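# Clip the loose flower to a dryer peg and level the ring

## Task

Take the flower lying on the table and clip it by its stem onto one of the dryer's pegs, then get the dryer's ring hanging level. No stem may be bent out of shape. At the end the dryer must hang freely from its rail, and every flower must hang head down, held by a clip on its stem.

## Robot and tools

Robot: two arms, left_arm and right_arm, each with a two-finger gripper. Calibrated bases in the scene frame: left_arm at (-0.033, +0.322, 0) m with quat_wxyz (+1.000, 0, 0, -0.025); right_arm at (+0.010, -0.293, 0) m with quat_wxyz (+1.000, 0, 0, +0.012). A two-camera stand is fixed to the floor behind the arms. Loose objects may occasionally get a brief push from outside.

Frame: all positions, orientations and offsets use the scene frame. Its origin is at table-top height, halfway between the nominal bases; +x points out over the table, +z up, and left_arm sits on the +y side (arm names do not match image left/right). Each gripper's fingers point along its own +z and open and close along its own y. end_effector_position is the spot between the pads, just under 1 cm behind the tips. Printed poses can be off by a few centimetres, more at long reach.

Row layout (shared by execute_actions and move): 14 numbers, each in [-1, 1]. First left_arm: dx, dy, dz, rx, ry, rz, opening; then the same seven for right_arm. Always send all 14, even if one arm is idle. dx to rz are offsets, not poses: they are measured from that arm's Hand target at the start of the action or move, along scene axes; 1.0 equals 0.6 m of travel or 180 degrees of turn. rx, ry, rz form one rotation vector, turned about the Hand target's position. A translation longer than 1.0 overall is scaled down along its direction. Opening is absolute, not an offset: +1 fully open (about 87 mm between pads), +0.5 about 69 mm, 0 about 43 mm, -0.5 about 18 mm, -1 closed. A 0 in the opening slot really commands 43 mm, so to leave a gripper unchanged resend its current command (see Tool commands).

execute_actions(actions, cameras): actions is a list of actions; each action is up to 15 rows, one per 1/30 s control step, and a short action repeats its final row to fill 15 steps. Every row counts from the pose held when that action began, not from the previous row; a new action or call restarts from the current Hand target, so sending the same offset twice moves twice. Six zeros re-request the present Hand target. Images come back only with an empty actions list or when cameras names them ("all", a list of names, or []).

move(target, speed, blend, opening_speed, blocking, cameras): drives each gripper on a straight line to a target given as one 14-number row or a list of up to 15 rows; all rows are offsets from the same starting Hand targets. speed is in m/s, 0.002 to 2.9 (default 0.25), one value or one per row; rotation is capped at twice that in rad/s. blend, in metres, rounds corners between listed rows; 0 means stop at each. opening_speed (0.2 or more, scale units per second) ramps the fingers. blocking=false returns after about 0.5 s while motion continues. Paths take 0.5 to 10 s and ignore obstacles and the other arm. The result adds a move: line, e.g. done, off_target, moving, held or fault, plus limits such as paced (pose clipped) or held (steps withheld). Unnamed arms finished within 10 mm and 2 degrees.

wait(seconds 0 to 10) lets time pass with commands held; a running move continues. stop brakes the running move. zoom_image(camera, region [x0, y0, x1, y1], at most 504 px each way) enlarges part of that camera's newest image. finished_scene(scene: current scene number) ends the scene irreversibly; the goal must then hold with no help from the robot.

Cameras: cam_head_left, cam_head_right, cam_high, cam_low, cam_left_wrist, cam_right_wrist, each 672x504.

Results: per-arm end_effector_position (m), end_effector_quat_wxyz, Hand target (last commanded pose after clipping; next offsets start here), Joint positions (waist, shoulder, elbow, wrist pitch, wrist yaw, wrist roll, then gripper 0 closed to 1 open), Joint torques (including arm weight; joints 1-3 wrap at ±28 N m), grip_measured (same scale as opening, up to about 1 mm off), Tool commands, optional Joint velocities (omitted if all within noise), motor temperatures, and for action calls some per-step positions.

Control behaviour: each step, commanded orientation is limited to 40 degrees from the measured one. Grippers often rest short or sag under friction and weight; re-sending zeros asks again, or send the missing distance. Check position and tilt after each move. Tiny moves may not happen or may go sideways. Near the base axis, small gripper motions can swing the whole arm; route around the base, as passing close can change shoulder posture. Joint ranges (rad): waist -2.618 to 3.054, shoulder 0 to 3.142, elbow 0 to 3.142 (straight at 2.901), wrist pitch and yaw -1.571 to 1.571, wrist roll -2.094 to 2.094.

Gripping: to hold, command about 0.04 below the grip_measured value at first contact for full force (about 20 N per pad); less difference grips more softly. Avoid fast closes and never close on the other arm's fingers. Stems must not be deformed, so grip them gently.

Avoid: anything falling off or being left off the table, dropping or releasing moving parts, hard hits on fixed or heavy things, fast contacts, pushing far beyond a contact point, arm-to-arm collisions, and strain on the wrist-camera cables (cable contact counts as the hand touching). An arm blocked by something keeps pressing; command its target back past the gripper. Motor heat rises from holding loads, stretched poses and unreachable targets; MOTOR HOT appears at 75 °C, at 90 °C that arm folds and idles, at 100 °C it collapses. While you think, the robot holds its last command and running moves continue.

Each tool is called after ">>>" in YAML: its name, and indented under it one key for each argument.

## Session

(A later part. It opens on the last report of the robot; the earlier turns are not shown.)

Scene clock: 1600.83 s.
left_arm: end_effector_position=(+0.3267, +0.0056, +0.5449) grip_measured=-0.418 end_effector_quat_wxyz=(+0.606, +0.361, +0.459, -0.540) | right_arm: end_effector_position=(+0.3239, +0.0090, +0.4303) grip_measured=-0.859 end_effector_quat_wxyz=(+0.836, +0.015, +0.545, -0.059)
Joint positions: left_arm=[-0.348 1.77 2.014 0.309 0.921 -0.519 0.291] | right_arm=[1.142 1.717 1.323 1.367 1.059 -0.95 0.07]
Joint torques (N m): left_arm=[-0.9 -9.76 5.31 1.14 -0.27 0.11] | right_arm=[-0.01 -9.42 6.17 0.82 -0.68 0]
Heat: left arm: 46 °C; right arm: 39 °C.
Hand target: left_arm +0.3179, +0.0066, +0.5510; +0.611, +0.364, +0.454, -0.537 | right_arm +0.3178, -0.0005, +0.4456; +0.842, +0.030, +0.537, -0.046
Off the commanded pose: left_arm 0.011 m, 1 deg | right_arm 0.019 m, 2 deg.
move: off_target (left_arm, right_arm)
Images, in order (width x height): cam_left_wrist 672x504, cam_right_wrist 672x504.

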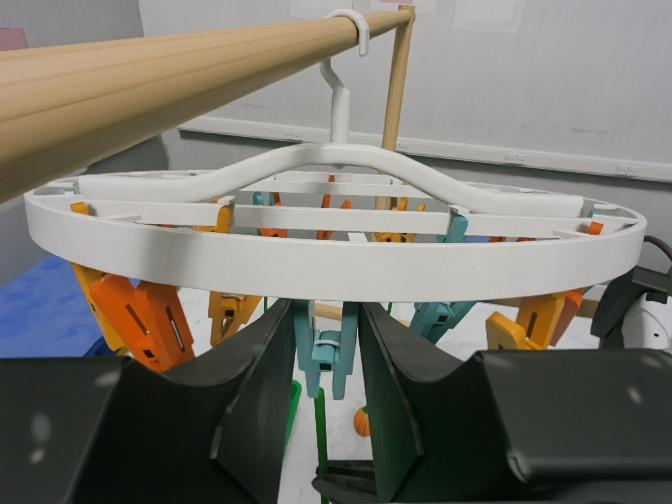

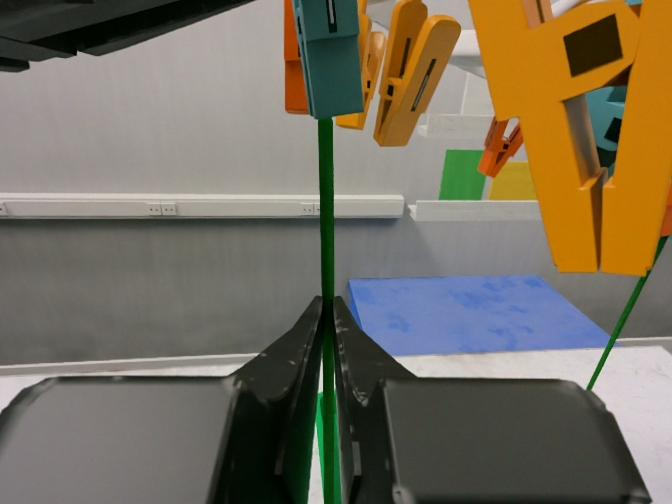

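>>> move:
  target: [0, 0, 0, 0, 0, 0, -0.7, 0, 0, -0.028, 0, 0, 0, -0.96]
  speed: 0.05
  cameras: ["cam_left_wrist", "cam_right_wrist"]

>>> zoom_image:
  camera: "cam_left_wrist"
  region: [280, 330, 380, 430]

>>> zoom_image:
  camera: "cam_right_wrist"
  region: [260, 30, 400, 170]

Scene clock: 1612.00 s.
left_arm: end_effector_position=(+0.3267, +0.0056, +0.5449) grip_measured=-0.418 end_effector_quat_wxyz=(+0.606, +0.361, +0.459, -0.540) | right_arm: end_effector_position=(+0.3233, +0.0076, +0.4193) grip_measured=-0.859 end_effector_quat_wxyz=(+0.835, +0.011, +0.547, -0.062)
Joint positions: left_arm=[-0.348 1.77 2.014 0.309 0.921 -0.519 0.291] | right_arm=[1.142 1.713 1.279 1.395 1.059 -0.95 0.07]
Joint torques (N m): left_arm=[-0.69 -9.66 5.24 1.11 -0.33 0.07] | right_arm=[-0.02 -8.4 5.04 1.26 -0.67 0.02]
Heat: left arm: 46 °C; right arm: 39 °C.
Hand target: left_arm +0.3179, +0.0066, +0.5509; +0.611, +0.364, +0.454, -0.537 | right_arm +0.3178, -0.0005, +0.4289; +0.842, +0.030, +0.537, -0.046
Off the commanded pose: left_arm 0.011 m, 1 deg | right_arm 0.014 m, 3 deg.
move: off_target (left_arm, right_arm)
Images, in order (width x height): cam_left_wrist 672x504, cam_right_wrist 672x504.

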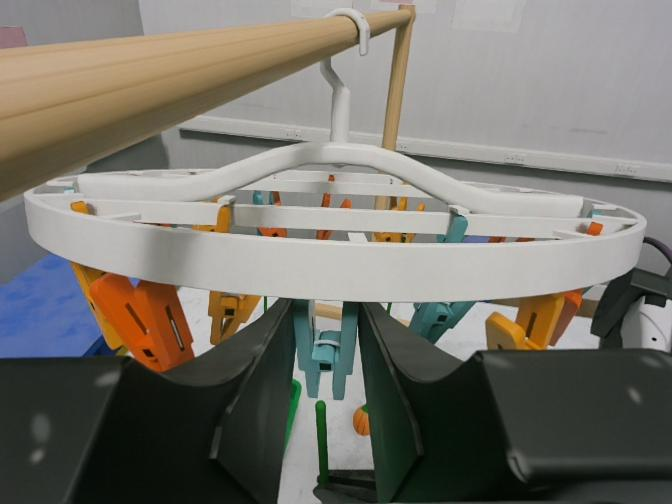

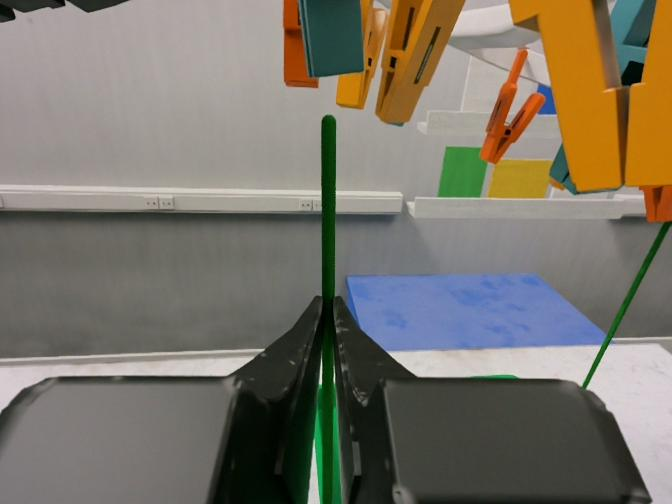

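Scaled by 5.040 from the camera's 672x504 image, which has a finer 960x720 frame.

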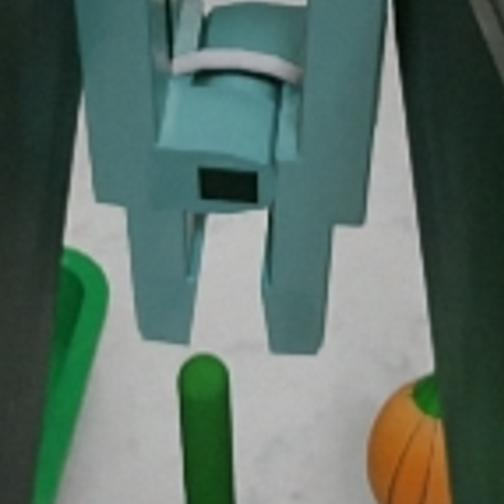

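Scaled by 3.600 from the camera's 672x504 image, which has a finer 960x720 frame.

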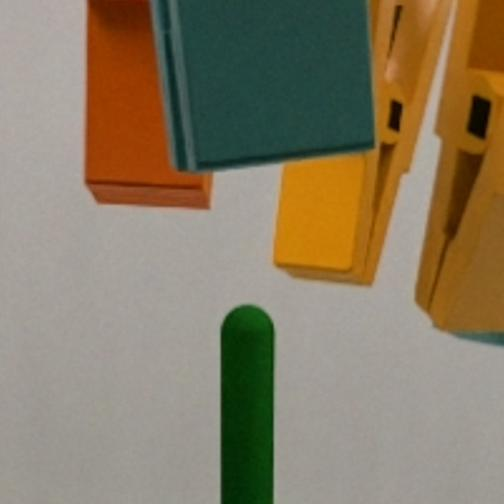

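>>> move:
  target:
    - [0, 0, 0, 0, 0, 0, -0.7, -0.0023, -0.0003, -0.0415, 0, 0, 0, -0.96]
    - [0, 0, 0, 0, 0, 0, -0.7, -0.0023, -0.0003, 0.01, 0, 0, 0, -0.96]
  speed: 0.08
  cameras: ["cam_left_wrist", "cam_right_wrist"]

>>> zoom_image:
  camera: "cam_left_wrist"
  region: [280, 330, 380, 430]

>>> zoom_image:
  camera: "cam_right_wrist"
  region: [260, 30, 400, 170]

Scene clock: 1624.97 s.
left_arm: end_effector_position=(+0.3267, +0.0056, +0.5449) grip_measured=-0.418 end_effector_quat_wxyz=(+0.606, +0.361, +0.459, -0.540) | right_arm: end_effector_position=(+0.3211, +0.0051, +0.4150) grip_measured=-0.859 end_effector_quat_wxyz=(+0.836, +0.012, +0.546, -0.061)
Joint positions: left_arm=[-0.348 1.77 2.014 0.309 0.921 -0.519 0.291] | right_arm=[1.145 1.708 1.253 1.427 1.059 -0.956 0.07]
Joint torques (N m): left_arm=[-0.64 -9.62 5.64 1.08 -0.33 0.11] | right_arm=[0.12 -8.42 8.76 0.72 -0.66 -0.01]
Heat: left arm: 47 °C; right arm: 38 °C.
Hand target: left_arm +0.3179, +0.0066, +0.5509; +0.611, +0.364, +0.454, -0.537 | right_arm +0.3164, -0.0008, +0.4350; +0.842, +0.030, +0.536, -0.046
Off the commanded pose: left_arm 0.011 m, 1 deg | right_arm 0.021 m, 3 deg.
move: off_target (left_arm, right_arm)
Images, in order (width x height): cam_left_wrist 672x504, cam_right_wrist 672x504.

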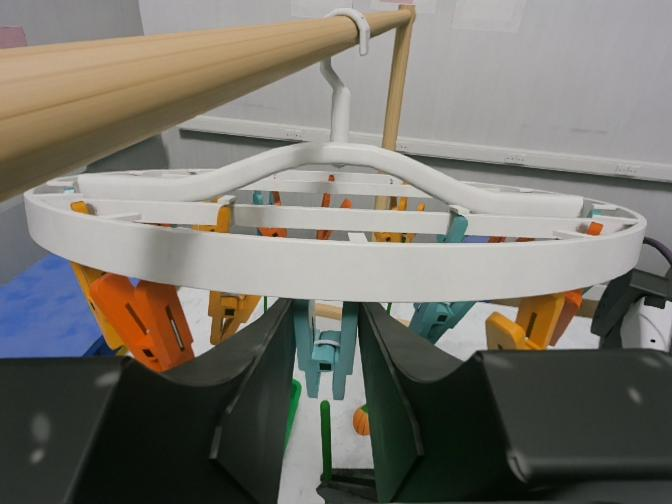

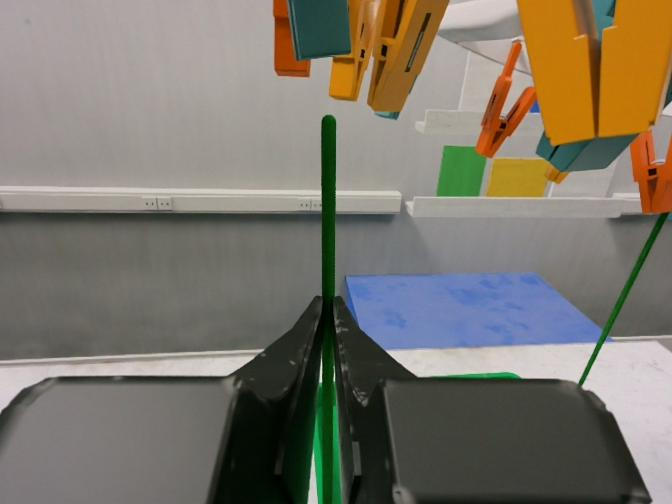

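Scaled by 5.040 from the camera's 672x504 image, which has a finer 960x720 frame.

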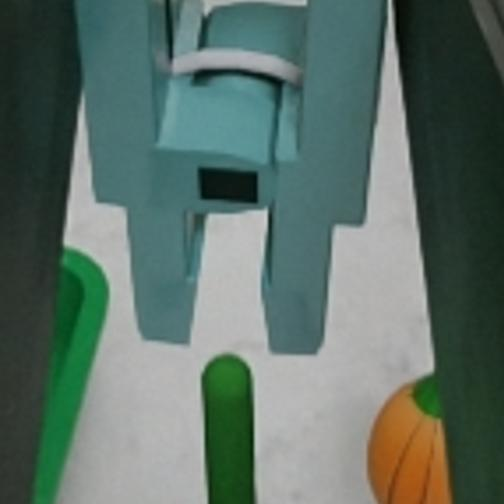

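Scaled by 3.600 from the camera's 672x504 image, which has a finer 960x720 frame.

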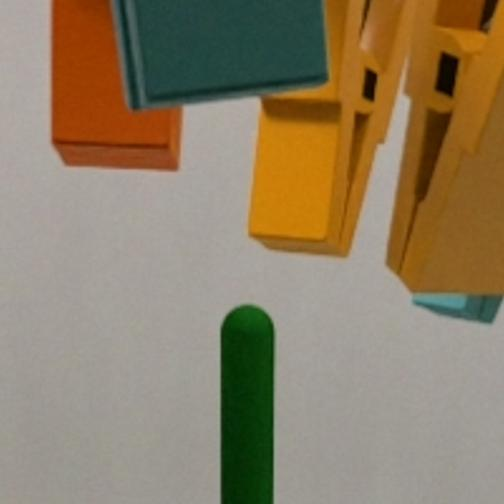

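>>> move:
  target: [0, 0, 0, 0, 0, 0, -0.7, 0, 0.001, 0.021, 0, 0, 0, -0.96]
  speed: 0.08
  cameras: ["cam_left_wrist", "cam_right_wrist"]

>>> zoom_image:
  camera: "cam_left_wrist"
  region: [280, 330, 380, 430]

>>> zoom_image:
  camera: "cam_right_wrist"
  region: [260, 30, 400, 170]

Scene clock: 1632.77 s.
left_arm: end_effector_position=(+0.3267, +0.0056, +0.5449) grip_measured=-0.418 end_effector_quat_wxyz=(+0.606, +0.361, +0.459, -0.540) | right_arm: end_effector_position=(+0.3219, +0.0069, +0.4261) grip_measured=-0.859 end_effector_quat_wxyz=(+0.836, +0.012, +0.545, -0.061)
Joint positions: left_arm=[-0.348 1.77 2.014 0.309 0.921 -0.519 0.291] | right_arm=[1.145 1.708 1.297 1.385 1.059 -0.958 0.07]
Joint torques (N m): left_arm=[-0.8 -9.7 5.27 1.12 -0.32 0.06] | right_arm=[0.17 -8.8 8.91 0.64 -0.65 -0.01]
Heat: left arm: 47 °C; right arm: 39 °C.
Hand target: left_arm +0.3179, +0.0066, +0.5509; +0.611, +0.364, +0.454, -0.537 | right_arm +0.3164, -0.0002, +0.4476; +0.842, +0.030, +0.537, -0.046
Off the commanded pose: left_arm 0.011 m, 1 deg | right_arm 0.023 m, 3 deg.
move: off_target (left_arm, right_arm)
Images, in order (width x height): cam_left_wrist 672x504, cam_right_wrist 672x504.

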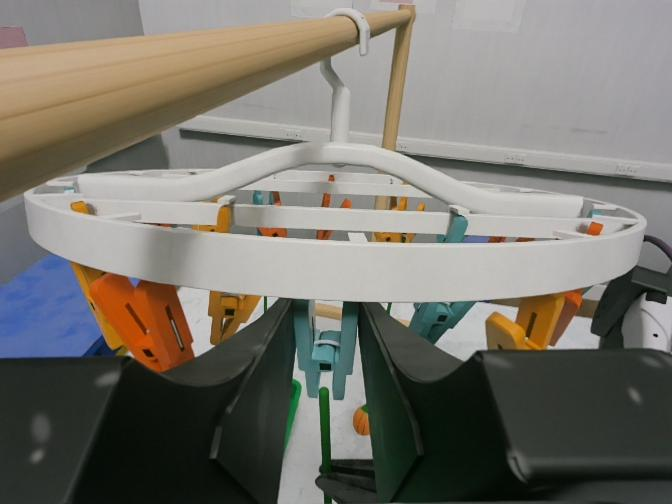

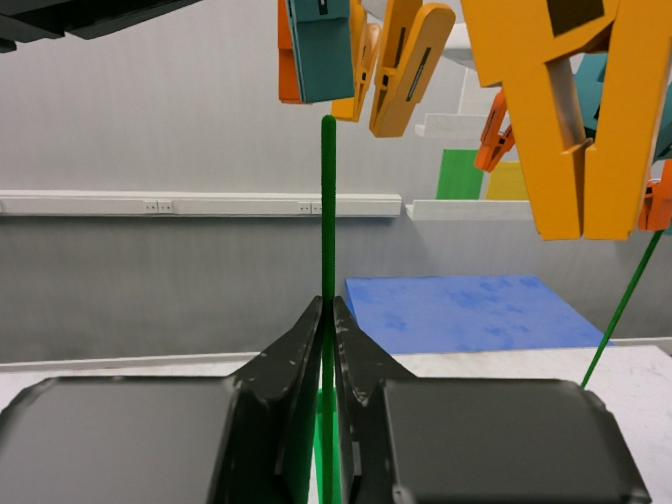

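Scaled by 5.040 from the camera's 672x504 image, which has a finer 960x720 frame.

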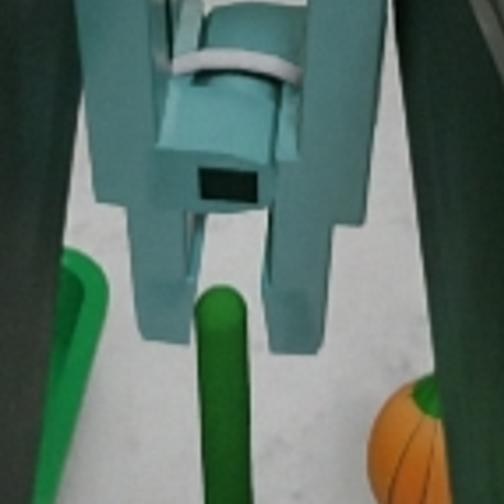

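Scaled by 3.600 from the camera's 672x504 image, which has a finer 960x720 frame.

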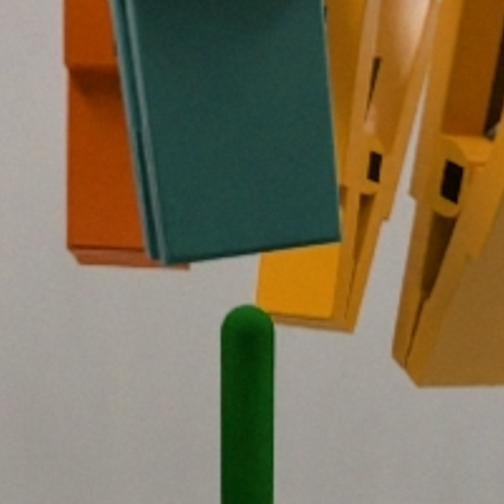

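>>> move:
  target: [0, 0, 0, 0, 0, 0, -0.7, -0.004, -0.0035, 0.017, 0, 0, 0, -0.96]
  speed: 0.06
  cameras: ["cam_left_wrist", "cam_right_wrist"]

>>> zoom_image:
  camera: "cam_left_wrist"
  region: [280, 330, 380, 430]

>>> zoom_image:
  camera: "cam_right_wrist"
  region: [260, 30, 400, 170]

Scene clock: 1642.93 s.
left_arm: end_effector_position=(+0.3267, +0.0056, +0.5449) grip_measured=-0.418 end_effector_quat_wxyz=(+0.606, +0.361, +0.459, -0.540) | right_arm: end_effector_position=(+0.3196, +0.0048, +0.4373) grip_measured=-0.859 end_effector_quat_wxyz=(+0.837, +0.013, +0.544, -0.060)
Joint positions: left_arm=[-0.348 1.77 2.014 0.309 0.921 -0.519 0.291] | right_arm=[1.148 1.694 1.322 1.354 1.059 -0.964 0.07]
Joint torques (N m): left_arm=[-0.77 -9.73 5.24 1.17 -0.31 0.14] | right_arm=[0.23 -8.54 8.98 0.62 -0.63 -0.01]
Heat: left arm: 47 °C; right arm: 40 °C.
Hand target: left_arm +0.3179, +0.0066, +0.5509; +0.611, +0.364, +0.454, -0.537 | right_arm +0.3140, -0.0023, +0.4577; +0.842, +0.030, +0.537, -0.046
Off the commanded pose: left_arm 0.011 m, 1 deg | right_arm 0.022 m, 3 deg.
move: off_target (left_arm, right_arm)
Images, in order (width x height): cam_left_wrist 672x504, cam_right_wrist 672x504.

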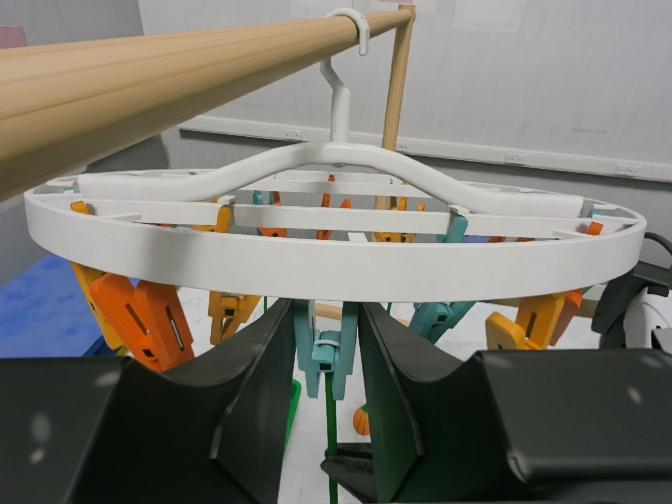

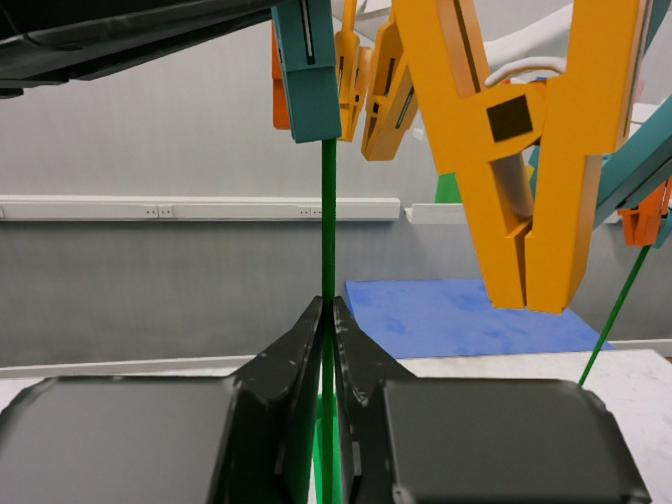

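Scaled by 5.040 from the camera's 672x504 image, which has a finer 960x720 frame.

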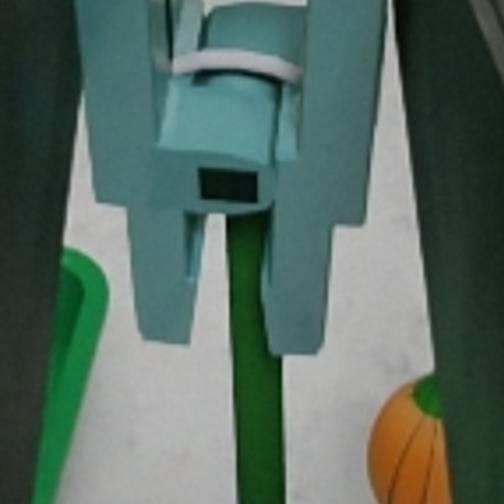

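Scaled by 3.600 from the camera's 672x504 image, which has a finer 960x720 frame.

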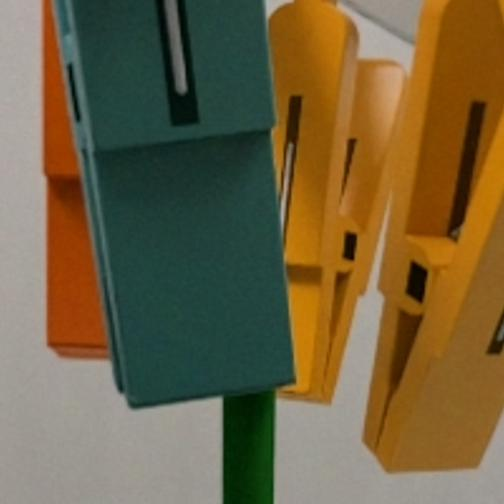

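>>> move:
  target: [0, 0, 0, 0, 0, 0, -0.7, 0.001, 0.001, 0.015, 0, 0, 0, -0.96]
  speed: 0.05
  cameras: ["cam_left_wrist", "cam_right_wrist"]

>>> zoom_image:
  camera: "cam_left_wrist"
  region: [280, 330, 380, 430]

>>> zoom_image:
  camera: "cam_right_wrist"
  region: [260, 30, 400, 170]

Scene clock: 1652.07 s.
left_arm: end_effector_position=(+0.3267, +0.0056, +0.5449) grip_measured=-0.418 end_effector_quat_wxyz=(+0.606, +0.361, +0.459, -0.540) | right_arm: end_effector_position=(+0.3200, +0.0057, +0.4463) grip_measured=-0.859 end_effector_quat_wxyz=(+0.837, +0.013, +0.544, -0.060)
Joint positions: left_arm=[-0.348 1.77 2.014 0.309 0.921 -0.519 0.291] | right_arm=[1.148 1.694 1.358 1.318 1.059 -0.964 0.07]
Joint torques (N m): left_arm=[-0.7 -9.87 5.37 1.18 -0.31 0.13] | right_arm=[0.14 -8.51 9.01 0.58 -0.64 0]
Heat: left arm: 47 °C; right arm: 39 °C.
Hand target: left_arm +0.3179, +0.0066, +0.5509; +0.611, +0.364, +0.454, -0.537 | right_arm +0.3146, -0.0017, +0.4667; +0.842, +0.030, +0.537, -0.046
Off the commanded pose: left_arm 0.011 m, 1 deg | right_arm 0.022 m, 3 deg.
move: off_target (left_arm, right_arm)
Images, in order (width x height): cam_left_wrist 672x504, cam_right_wrist 672x504.

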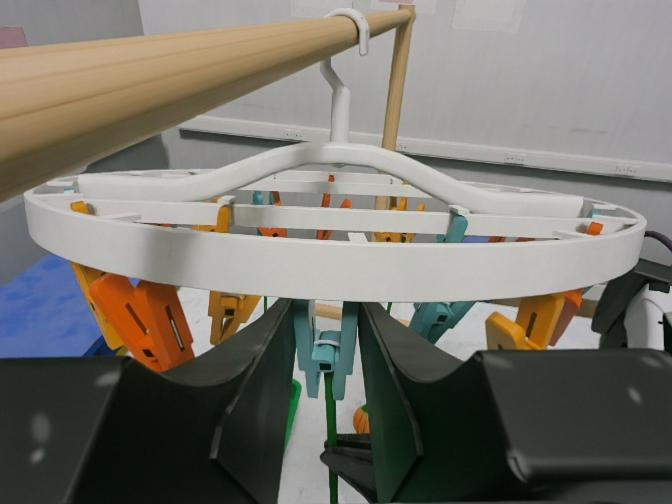

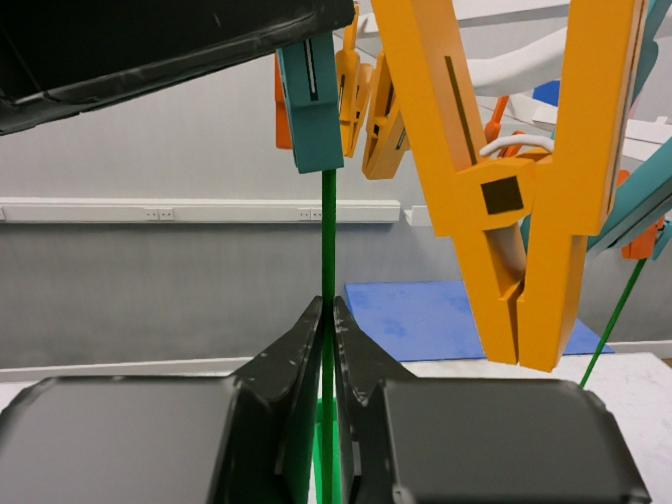

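Scaled by 5.040 from the camera's 672x504 image, which has a finer 960x720 frame.

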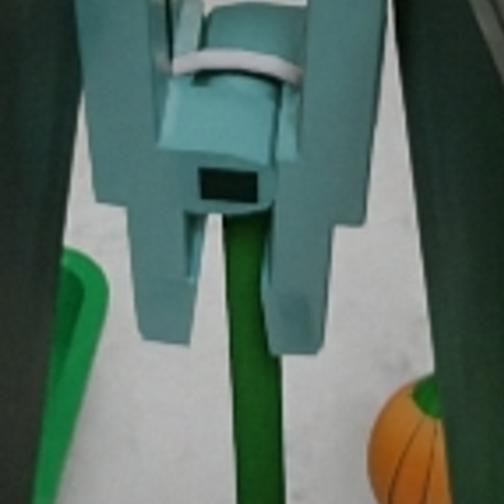

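Scaled by 3.600 from the camera's 672x504 image, which has a finer 960x720 frame.

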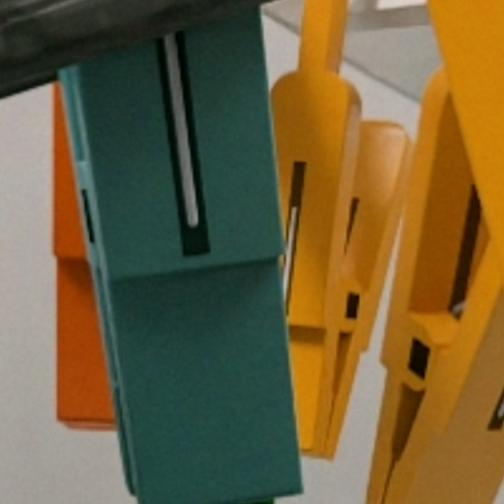

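>>> move:
  target: [0, 0, 0, 0, 0, 0, 0.0, 0, 0, 0, 0, 0, 0, -0.96]
  opening_speed: 0.4
  cameras: ["cam_left_wrist", "cam_right_wrist"]

>>> zoom_image:
  camera: "cam_left_wrist"
  region: [250, 270, 430, 450]

>>> zoom_image:
  camera: "cam_right_wrist"
  region: [260, 30, 400, 190]

Scene clock: 1661.40 s.
left_arm: end_effector_position=(+0.3267, +0.0056, +0.5448) grip_measured=+0.000 end_effector_quat_wxyz=(+0.605, +0.361, +0.460, -0.540) | right_arm: end_effector_position=(+0.3200, +0.0058, +0.4462) grip_measured=-0.859 end_effector_quat_wxyz=(+0.837, +0.013, +0.544, -0.060)
Joint positions: left_arm=[-0.348 1.77 2.014 0.309 0.921 -0.519 0.5] | right_arm=[1.148 1.694 1.358 1.318 1.059 -0.964 0.07]
Joint torques (N m): left_arm=[-0.72 -9.78 5.14 1.12 -0.3 0.06] | right_arm=[0.14 -8.51 9.02 0.6 -0.64 0.01]
Heat: left arm: 47 °C; right arm: 40 °C.
Hand target: left_arm +0.3179, +0.0066, +0.5510; +0.611, +0.364, +0.454, -0.537 | right_arm +0.3146, -0.0017, +0.4667; +0.842, +0.030, +0.537, -0.046
Off the commanded pose: left_arm 0.011 m, 1 deg | right_arm 0.022 m, 3 deg.
move: off_target (left_arm, right_arm)
Images, in order (width x height): cam_left_wrist 672x504, cam_right_wrist 672x504.

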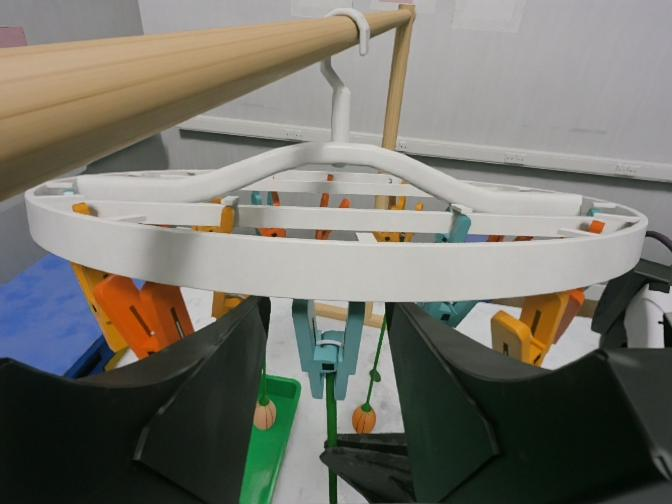

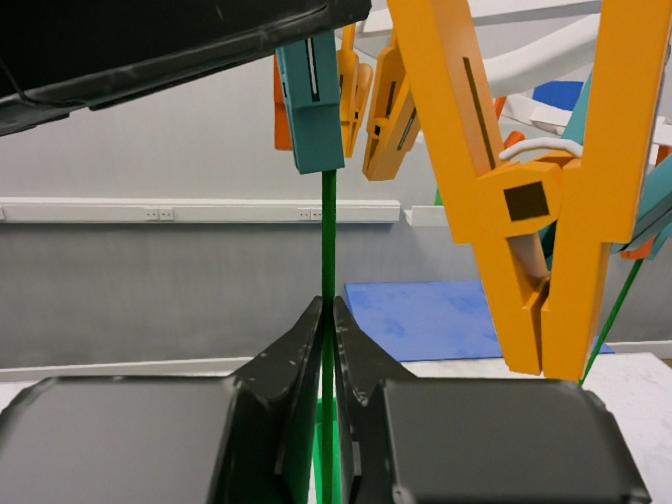

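Scaled by 2.800 from the camera's 672x504 image, which has a finer 960x720 frame.

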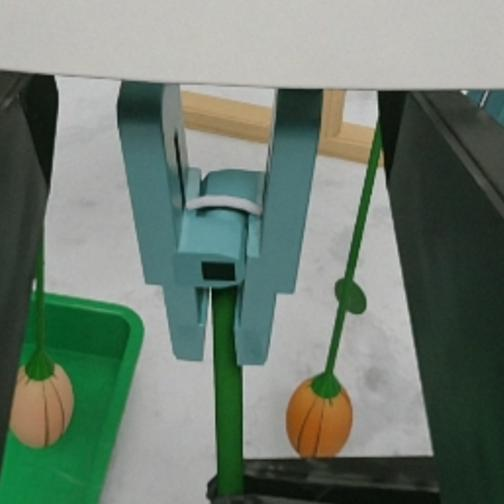

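Scaled by 3.150 from the camera's 672x504 image, which has a finer 960x720 frame.

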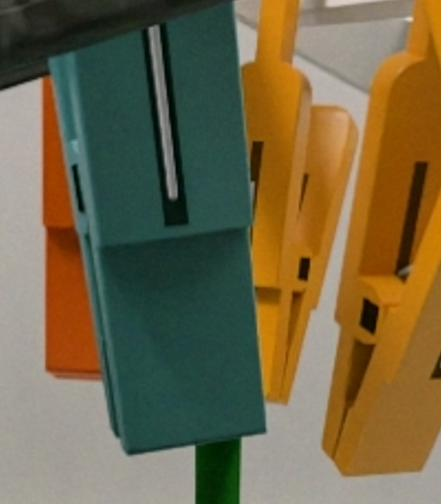

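>>> move:
  target: [-0.0137, 0.154, -0.063, 0, 0, 0, 0.0, 0, 0, 0, 0, 0, 0, -0.96]
  speed: 0.1
  cameras: ["cam_left_wrist", "cam_right_wrist", "cam_high"]

>>> zoom_image:
  camera: "cam_left_wrist"
  region: [230, 130, 430, 330]

Scene clock: 1673.03 s.
left_arm: end_effector_position=(+0.3189, +0.0973, +0.5123) grip_measured=+0.000 end_effector_quat_wxyz=(+0.615, +0.355, +0.456, -0.537) | right_arm: end_effector_position=(+0.3200, +0.0058, +0.4462) grip_measured=-0.859 end_effector_quat_wxyz=(+0.837, +0.013, +0.544, -0.060)
Joint positions: left_arm=[-0.099 1.601 1.61 0.805 1.096 -0.81 0.5] | right_arm=[1.148 1.694 1.358 1.318 1.059 -0.964 0.07]
Joint torques (N m): left_arm=[0.23 -8.03 5.23 0.87 -0.17 -0.15] | right_arm=[0.16 -8.51 9.02 0.59 -0.63 0.01]
Heat: left arm: 47 °C; right arm: 41 °C.
Hand target: left_arm +0.3099, +0.0991, +0.5130; +0.611, +0.363, +0.454, -0.537 | right_arm +0.3146, -0.0017, +0.4667; +0.842, +0.030, +0.537, -0.046
Off the commanded pose: left_arm 0.009 m, 1 deg | right_arm 0.022 m, 3 deg.
move: off_target (right_arm)
Images, in order (width x height): cam_high 672x504, cam_left_wrist 672x504, cam_right_wrist 672x504.

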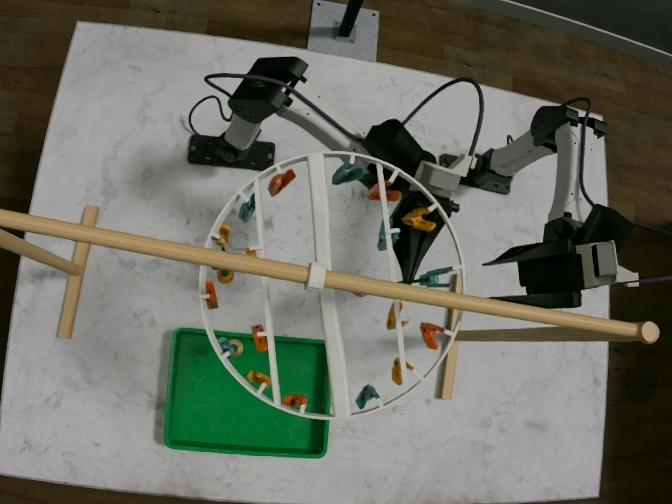

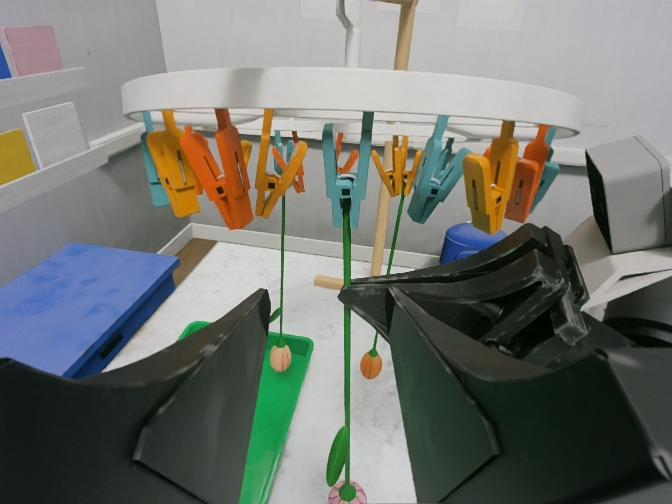

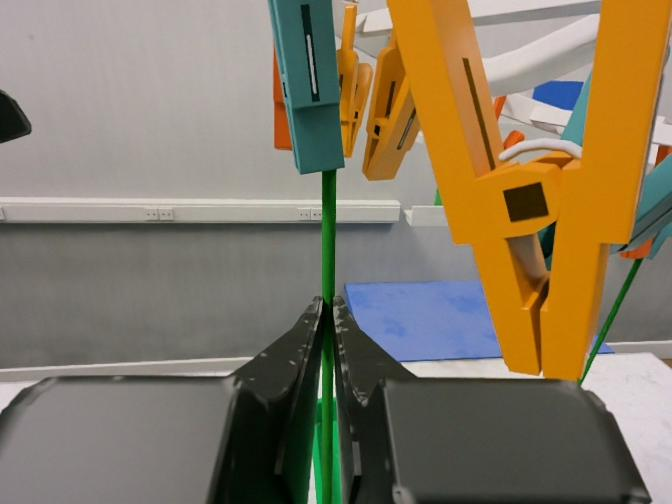

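Scaled by 2.520 from the camera's 672x504 image, which has a finer 960x720 frame.

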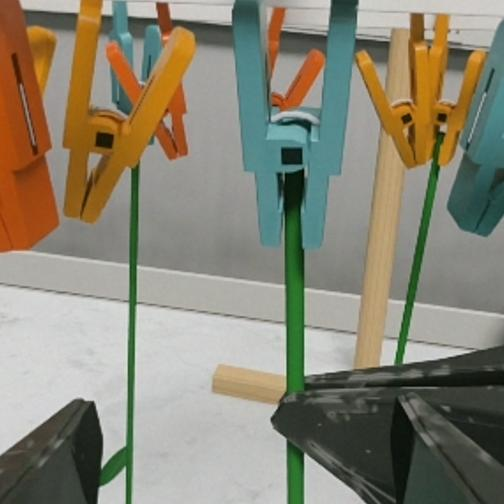

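>>> move:
  target:
    - [0, 0, 0, 0, 0, 0, 0.0, 0, 0, 0, 0, 0, 0, -0.4]
    - [0, 0, 0, 0, 0, 0, 0.0, -0.172, 0.0333, -0.116, 0, 0, 0, -0.4]
  opening_speed: 0.4
  speed: 0.12
  cameras: ["cam_left_wrist", "cam_right_wrist", "cam_high"]

Scene clock: 1685.73 s.
left_arm: end_effector_position=(+0.3188, +0.0973, +0.5125) grip_measured=+0.000 end_effector_quat_wxyz=(+0.615, +0.355, +0.455, -0.537) | right_arm: end_effector_position=(+0.2142, +0.0337, +0.3888) grip_measured=-0.400 end_effector_quat_wxyz=(+0.803, -0.091, +0.589, -0.022)
Joint positions: left_arm=[-0.099 1.601 1.61 0.806 1.096 -0.811 0.5] | right_arm=[1.467 1.596 1.108 1.466 1.213 -1.128 0.3]
Joint torques (N m): left_arm=[0.31 -7.77 5.12 0.83 -0.14 -0.13] | right_arm=[0.01 -7.5 4.92 1.83 -0.45 0]
Heat: left arm: 46 °C; right arm: 41 °C.
Hand target: left_arm +0.3099, +0.0991, +0.5130; +0.611, +0.363, +0.454, -0.537 | right_arm +0.2115, +0.0183, +0.3970; +0.842, +0.030, +0.536, -0.046
Off the commanded pose: left_arm 0.009 m, 1 deg | right_arm 0.018 m, 16 deg.
joint sent to its limit (right arm) — joint 4 (wrist pitch), upper limit. The joint targets are off in orientation, not in position.
move: off_target (right_arm)
Images, in order (width x height): cam_high 672x504, cam_left_wrist 672x504, cam_right_wrist 672x504.

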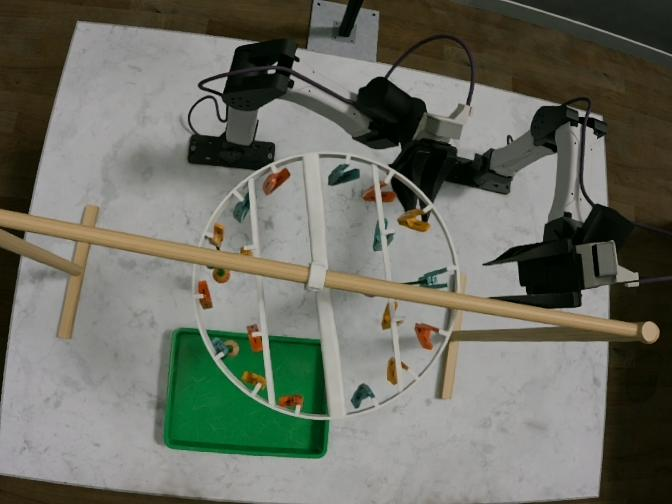

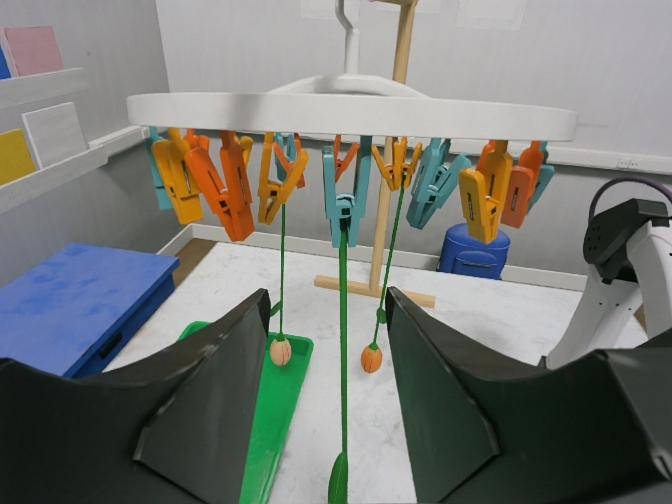

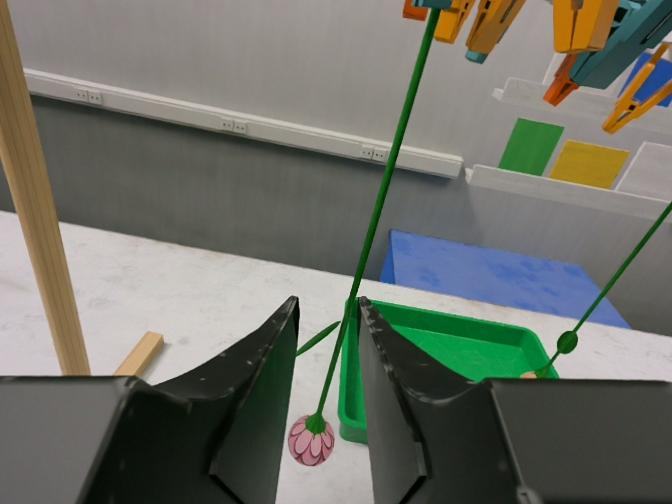

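>>> zoom_image:
  camera: "cam_high"
  region: [180, 140, 480, 430]

Scaled by 1.680 from the camera's 672x504 image, which has a finer 960x720 frame.

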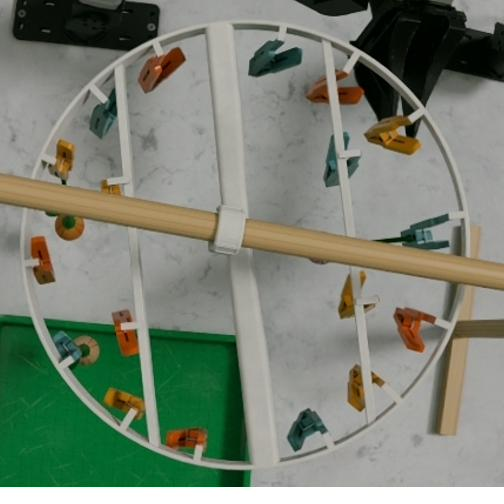

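>>> move:
  target: [0, 0, 0, 0, 0, 0, 0.0, 0.0867, -0.0305, 0.0767, 0, 0, 0, -0.3]
  speed: 0.1
  cameras: ["cam_left_wrist", "cam_right_wrist"]

Scene clock: 1987.23 s.
left_arm: end_effector_position=(+0.3188, +0.0973, +0.5125) grip_measured=+0.000 end_effector_quat_wxyz=(+0.615, +0.355, +0.455, -0.537) | right_arm: end_effector_position=(+0.2645, +0.0083, +0.4271) grip_measured=-0.300 end_effector_quat_wxyz=(+0.825, -0.033, +0.561, -0.064)
Joint positions: left_arm=[-0.099 1.601 1.61 0.806 1.096 -0.811 0.5] | right_arm=[1.306 1.626 1.223 1.466 1.136 -1.157 0.35]
Joint torques (N m): left_arm=[0.01 -7.86 5.26 0.87 -0.21 -0.12] | right_arm=[-0.68 -5.2 8.77 1.71 -0.75 -0.02]
Heat: left arm: 45 °C; right arm: 38 °C.
Hand target: left_arm +0.3099, +0.0991, +0.5130; +0.611, +0.363, +0.454, -0.537 | right_arm +0.2634, +0.0000, +0.4431; +0.842, +0.030, +0.537, -0.046
Off the commanded pose: left_arm 0.009 m, 1 deg | right_arm 0.018 m, 8 deg.
joint sent to its limit (right arm) — joint 4 (wrist pitch), upper limit. The joint targets are off in orientation, not in position.
move: off_target (right_arm)
Images, in order (width x height): cam_left_wrist 672x504, cam_right_wrist 672x504.

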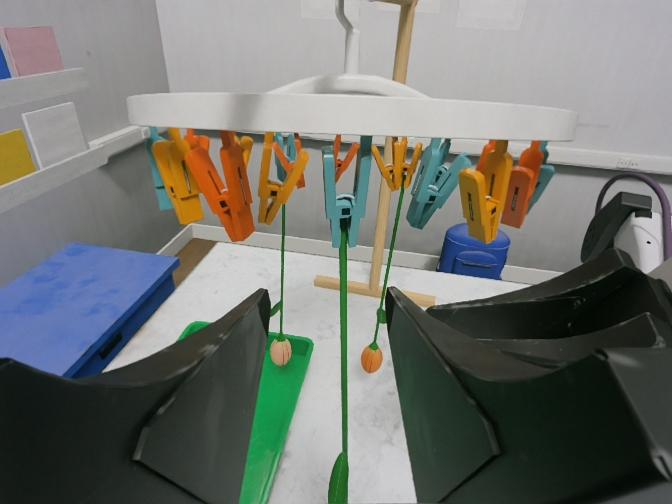

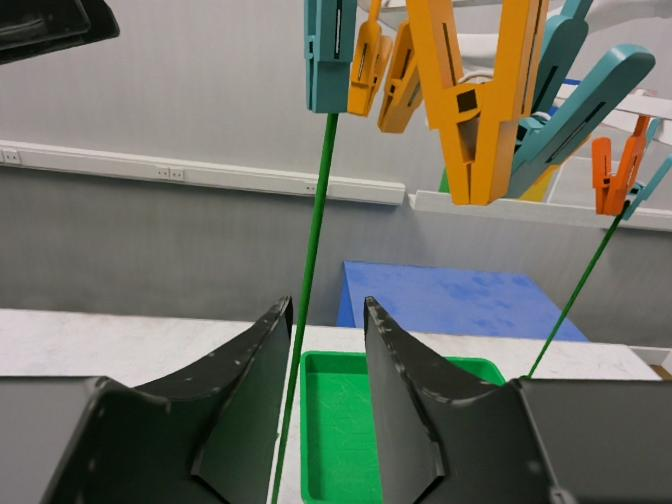

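>>> move:
  target: [0, 0, 0, 0, 0, 0, 0.0, 0.0943, 0.0133, 0.01, 0, 0, 0, -0.3]
  speed: 0.1
  cameras: ["cam_left_wrist", "cam_right_wrist"]

Scene clock: 1999.63 s.
left_arm: end_effector_position=(+0.3188, +0.0973, +0.5125) grip_measured=+0.000 end_effector_quat_wxyz=(+0.615, +0.355, +0.455, -0.537) | right_arm: end_effector_position=(+0.3189, +0.0068, +0.4395) grip_measured=-0.300 end_effector_quat_wxyz=(+0.838, +0.021, +0.543, -0.056)
Joint positions: left_arm=[-0.099 1.601 1.61 0.806 1.096 -0.811 0.5] | right_arm=[1.153 1.709 1.342 1.374 1.065 -0.972 0.35]
Joint torques (N m): left_arm=[0.05 -7.84 5.41 0.94 -0.15 -0.14] | right_arm=[-0.57 -6.06 8.9 0.6 -0.74 0.18]
Heat: left arm: 45 °C; right arm: 38 °C.
Hand target: left_arm +0.3099, +0.0991, +0.5130; +0.611, +0.363, +0.454, -0.537 | right_arm +0.3200, +0.0080, +0.4491; +0.842, +0.030, +0.537, -0.046
Off the commanded pose: left_arm 0.009 m, 1 deg | right_arm 0.010 m, 2 deg.
move: done
Images, in order (width x height): cam_left_wrist 672x504, cam_right_wrist 672x504.

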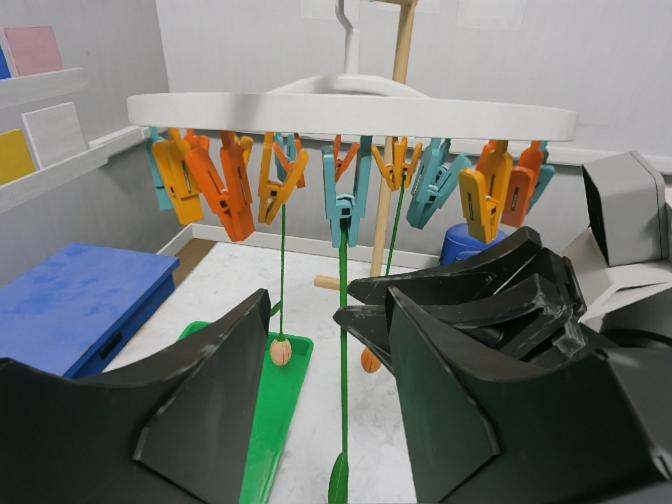

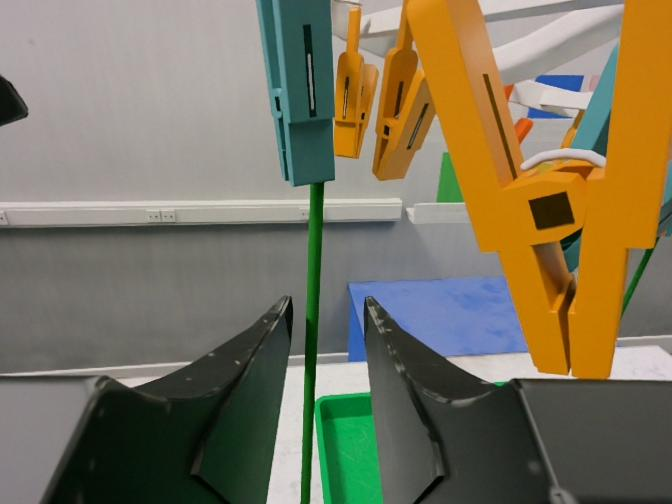

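>>> move:
  target: [0, 0, 0, 0, 0, 0, 0.0, 0.0125, 0.0095, 0.0, 0, 0, 0, -0.3]
  speed: 0.06
  cameras: ["cam_left_wrist", "cam_right_wrist"]

Scene clock: 2009.30 s.
left_arm: end_effector_position=(+0.3188, +0.0973, +0.5125) grip_measured=+0.000 end_effector_quat_wxyz=(+0.615, +0.355, +0.455, -0.537) | right_arm: end_effector_position=(+0.3255, +0.0126, +0.4401) grip_measured=-0.300 end_effector_quat_wxyz=(+0.838, +0.022, +0.543, -0.054)
Joint positions: left_arm=[-0.099 1.601 1.61 0.806 1.096 -0.811 0.5] | right_arm=[1.142 1.734 1.375 1.348 1.058 -0.95 0.35]
Joint torques (N m): left_arm=[0.1 -7.99 5.07 0.89 -0.19 -0.15] | right_arm=[-0.76 -6.16 8.94 0.59 -0.73 0.15]
Heat: left arm: 45 °C; right arm: 38 °C.
Hand target: left_arm +0.3099, +0.0991, +0.5130; +0.611, +0.363, +0.454, -0.537 | right_arm +0.3275, +0.0137, +0.4491; +0.842, +0.030, +0.537, -0.046
Off the commanded pose: left_arm 0.009 m, 1 deg | right_arm 0.009 m, 2 deg.
move: done
Images, in order (width x height): cam_left_wrist 672x504, cam_right_wrist 672x504.

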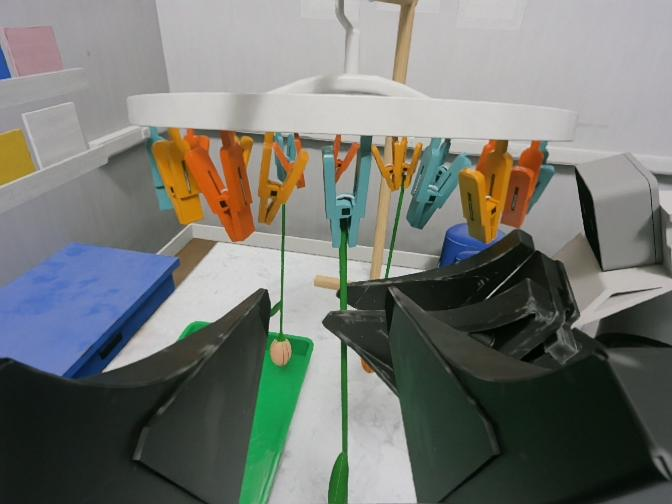

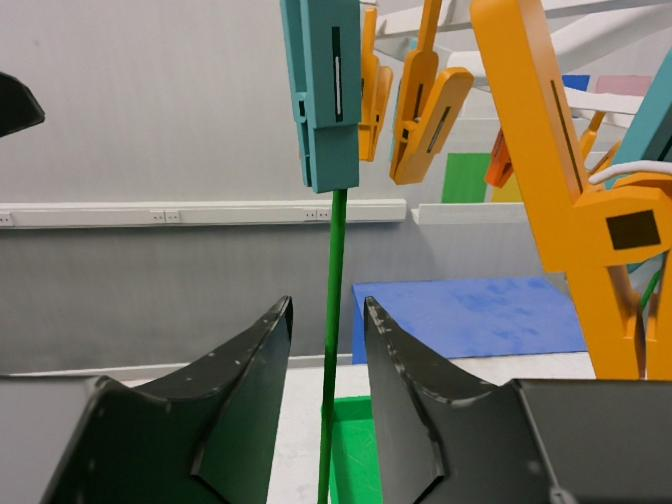

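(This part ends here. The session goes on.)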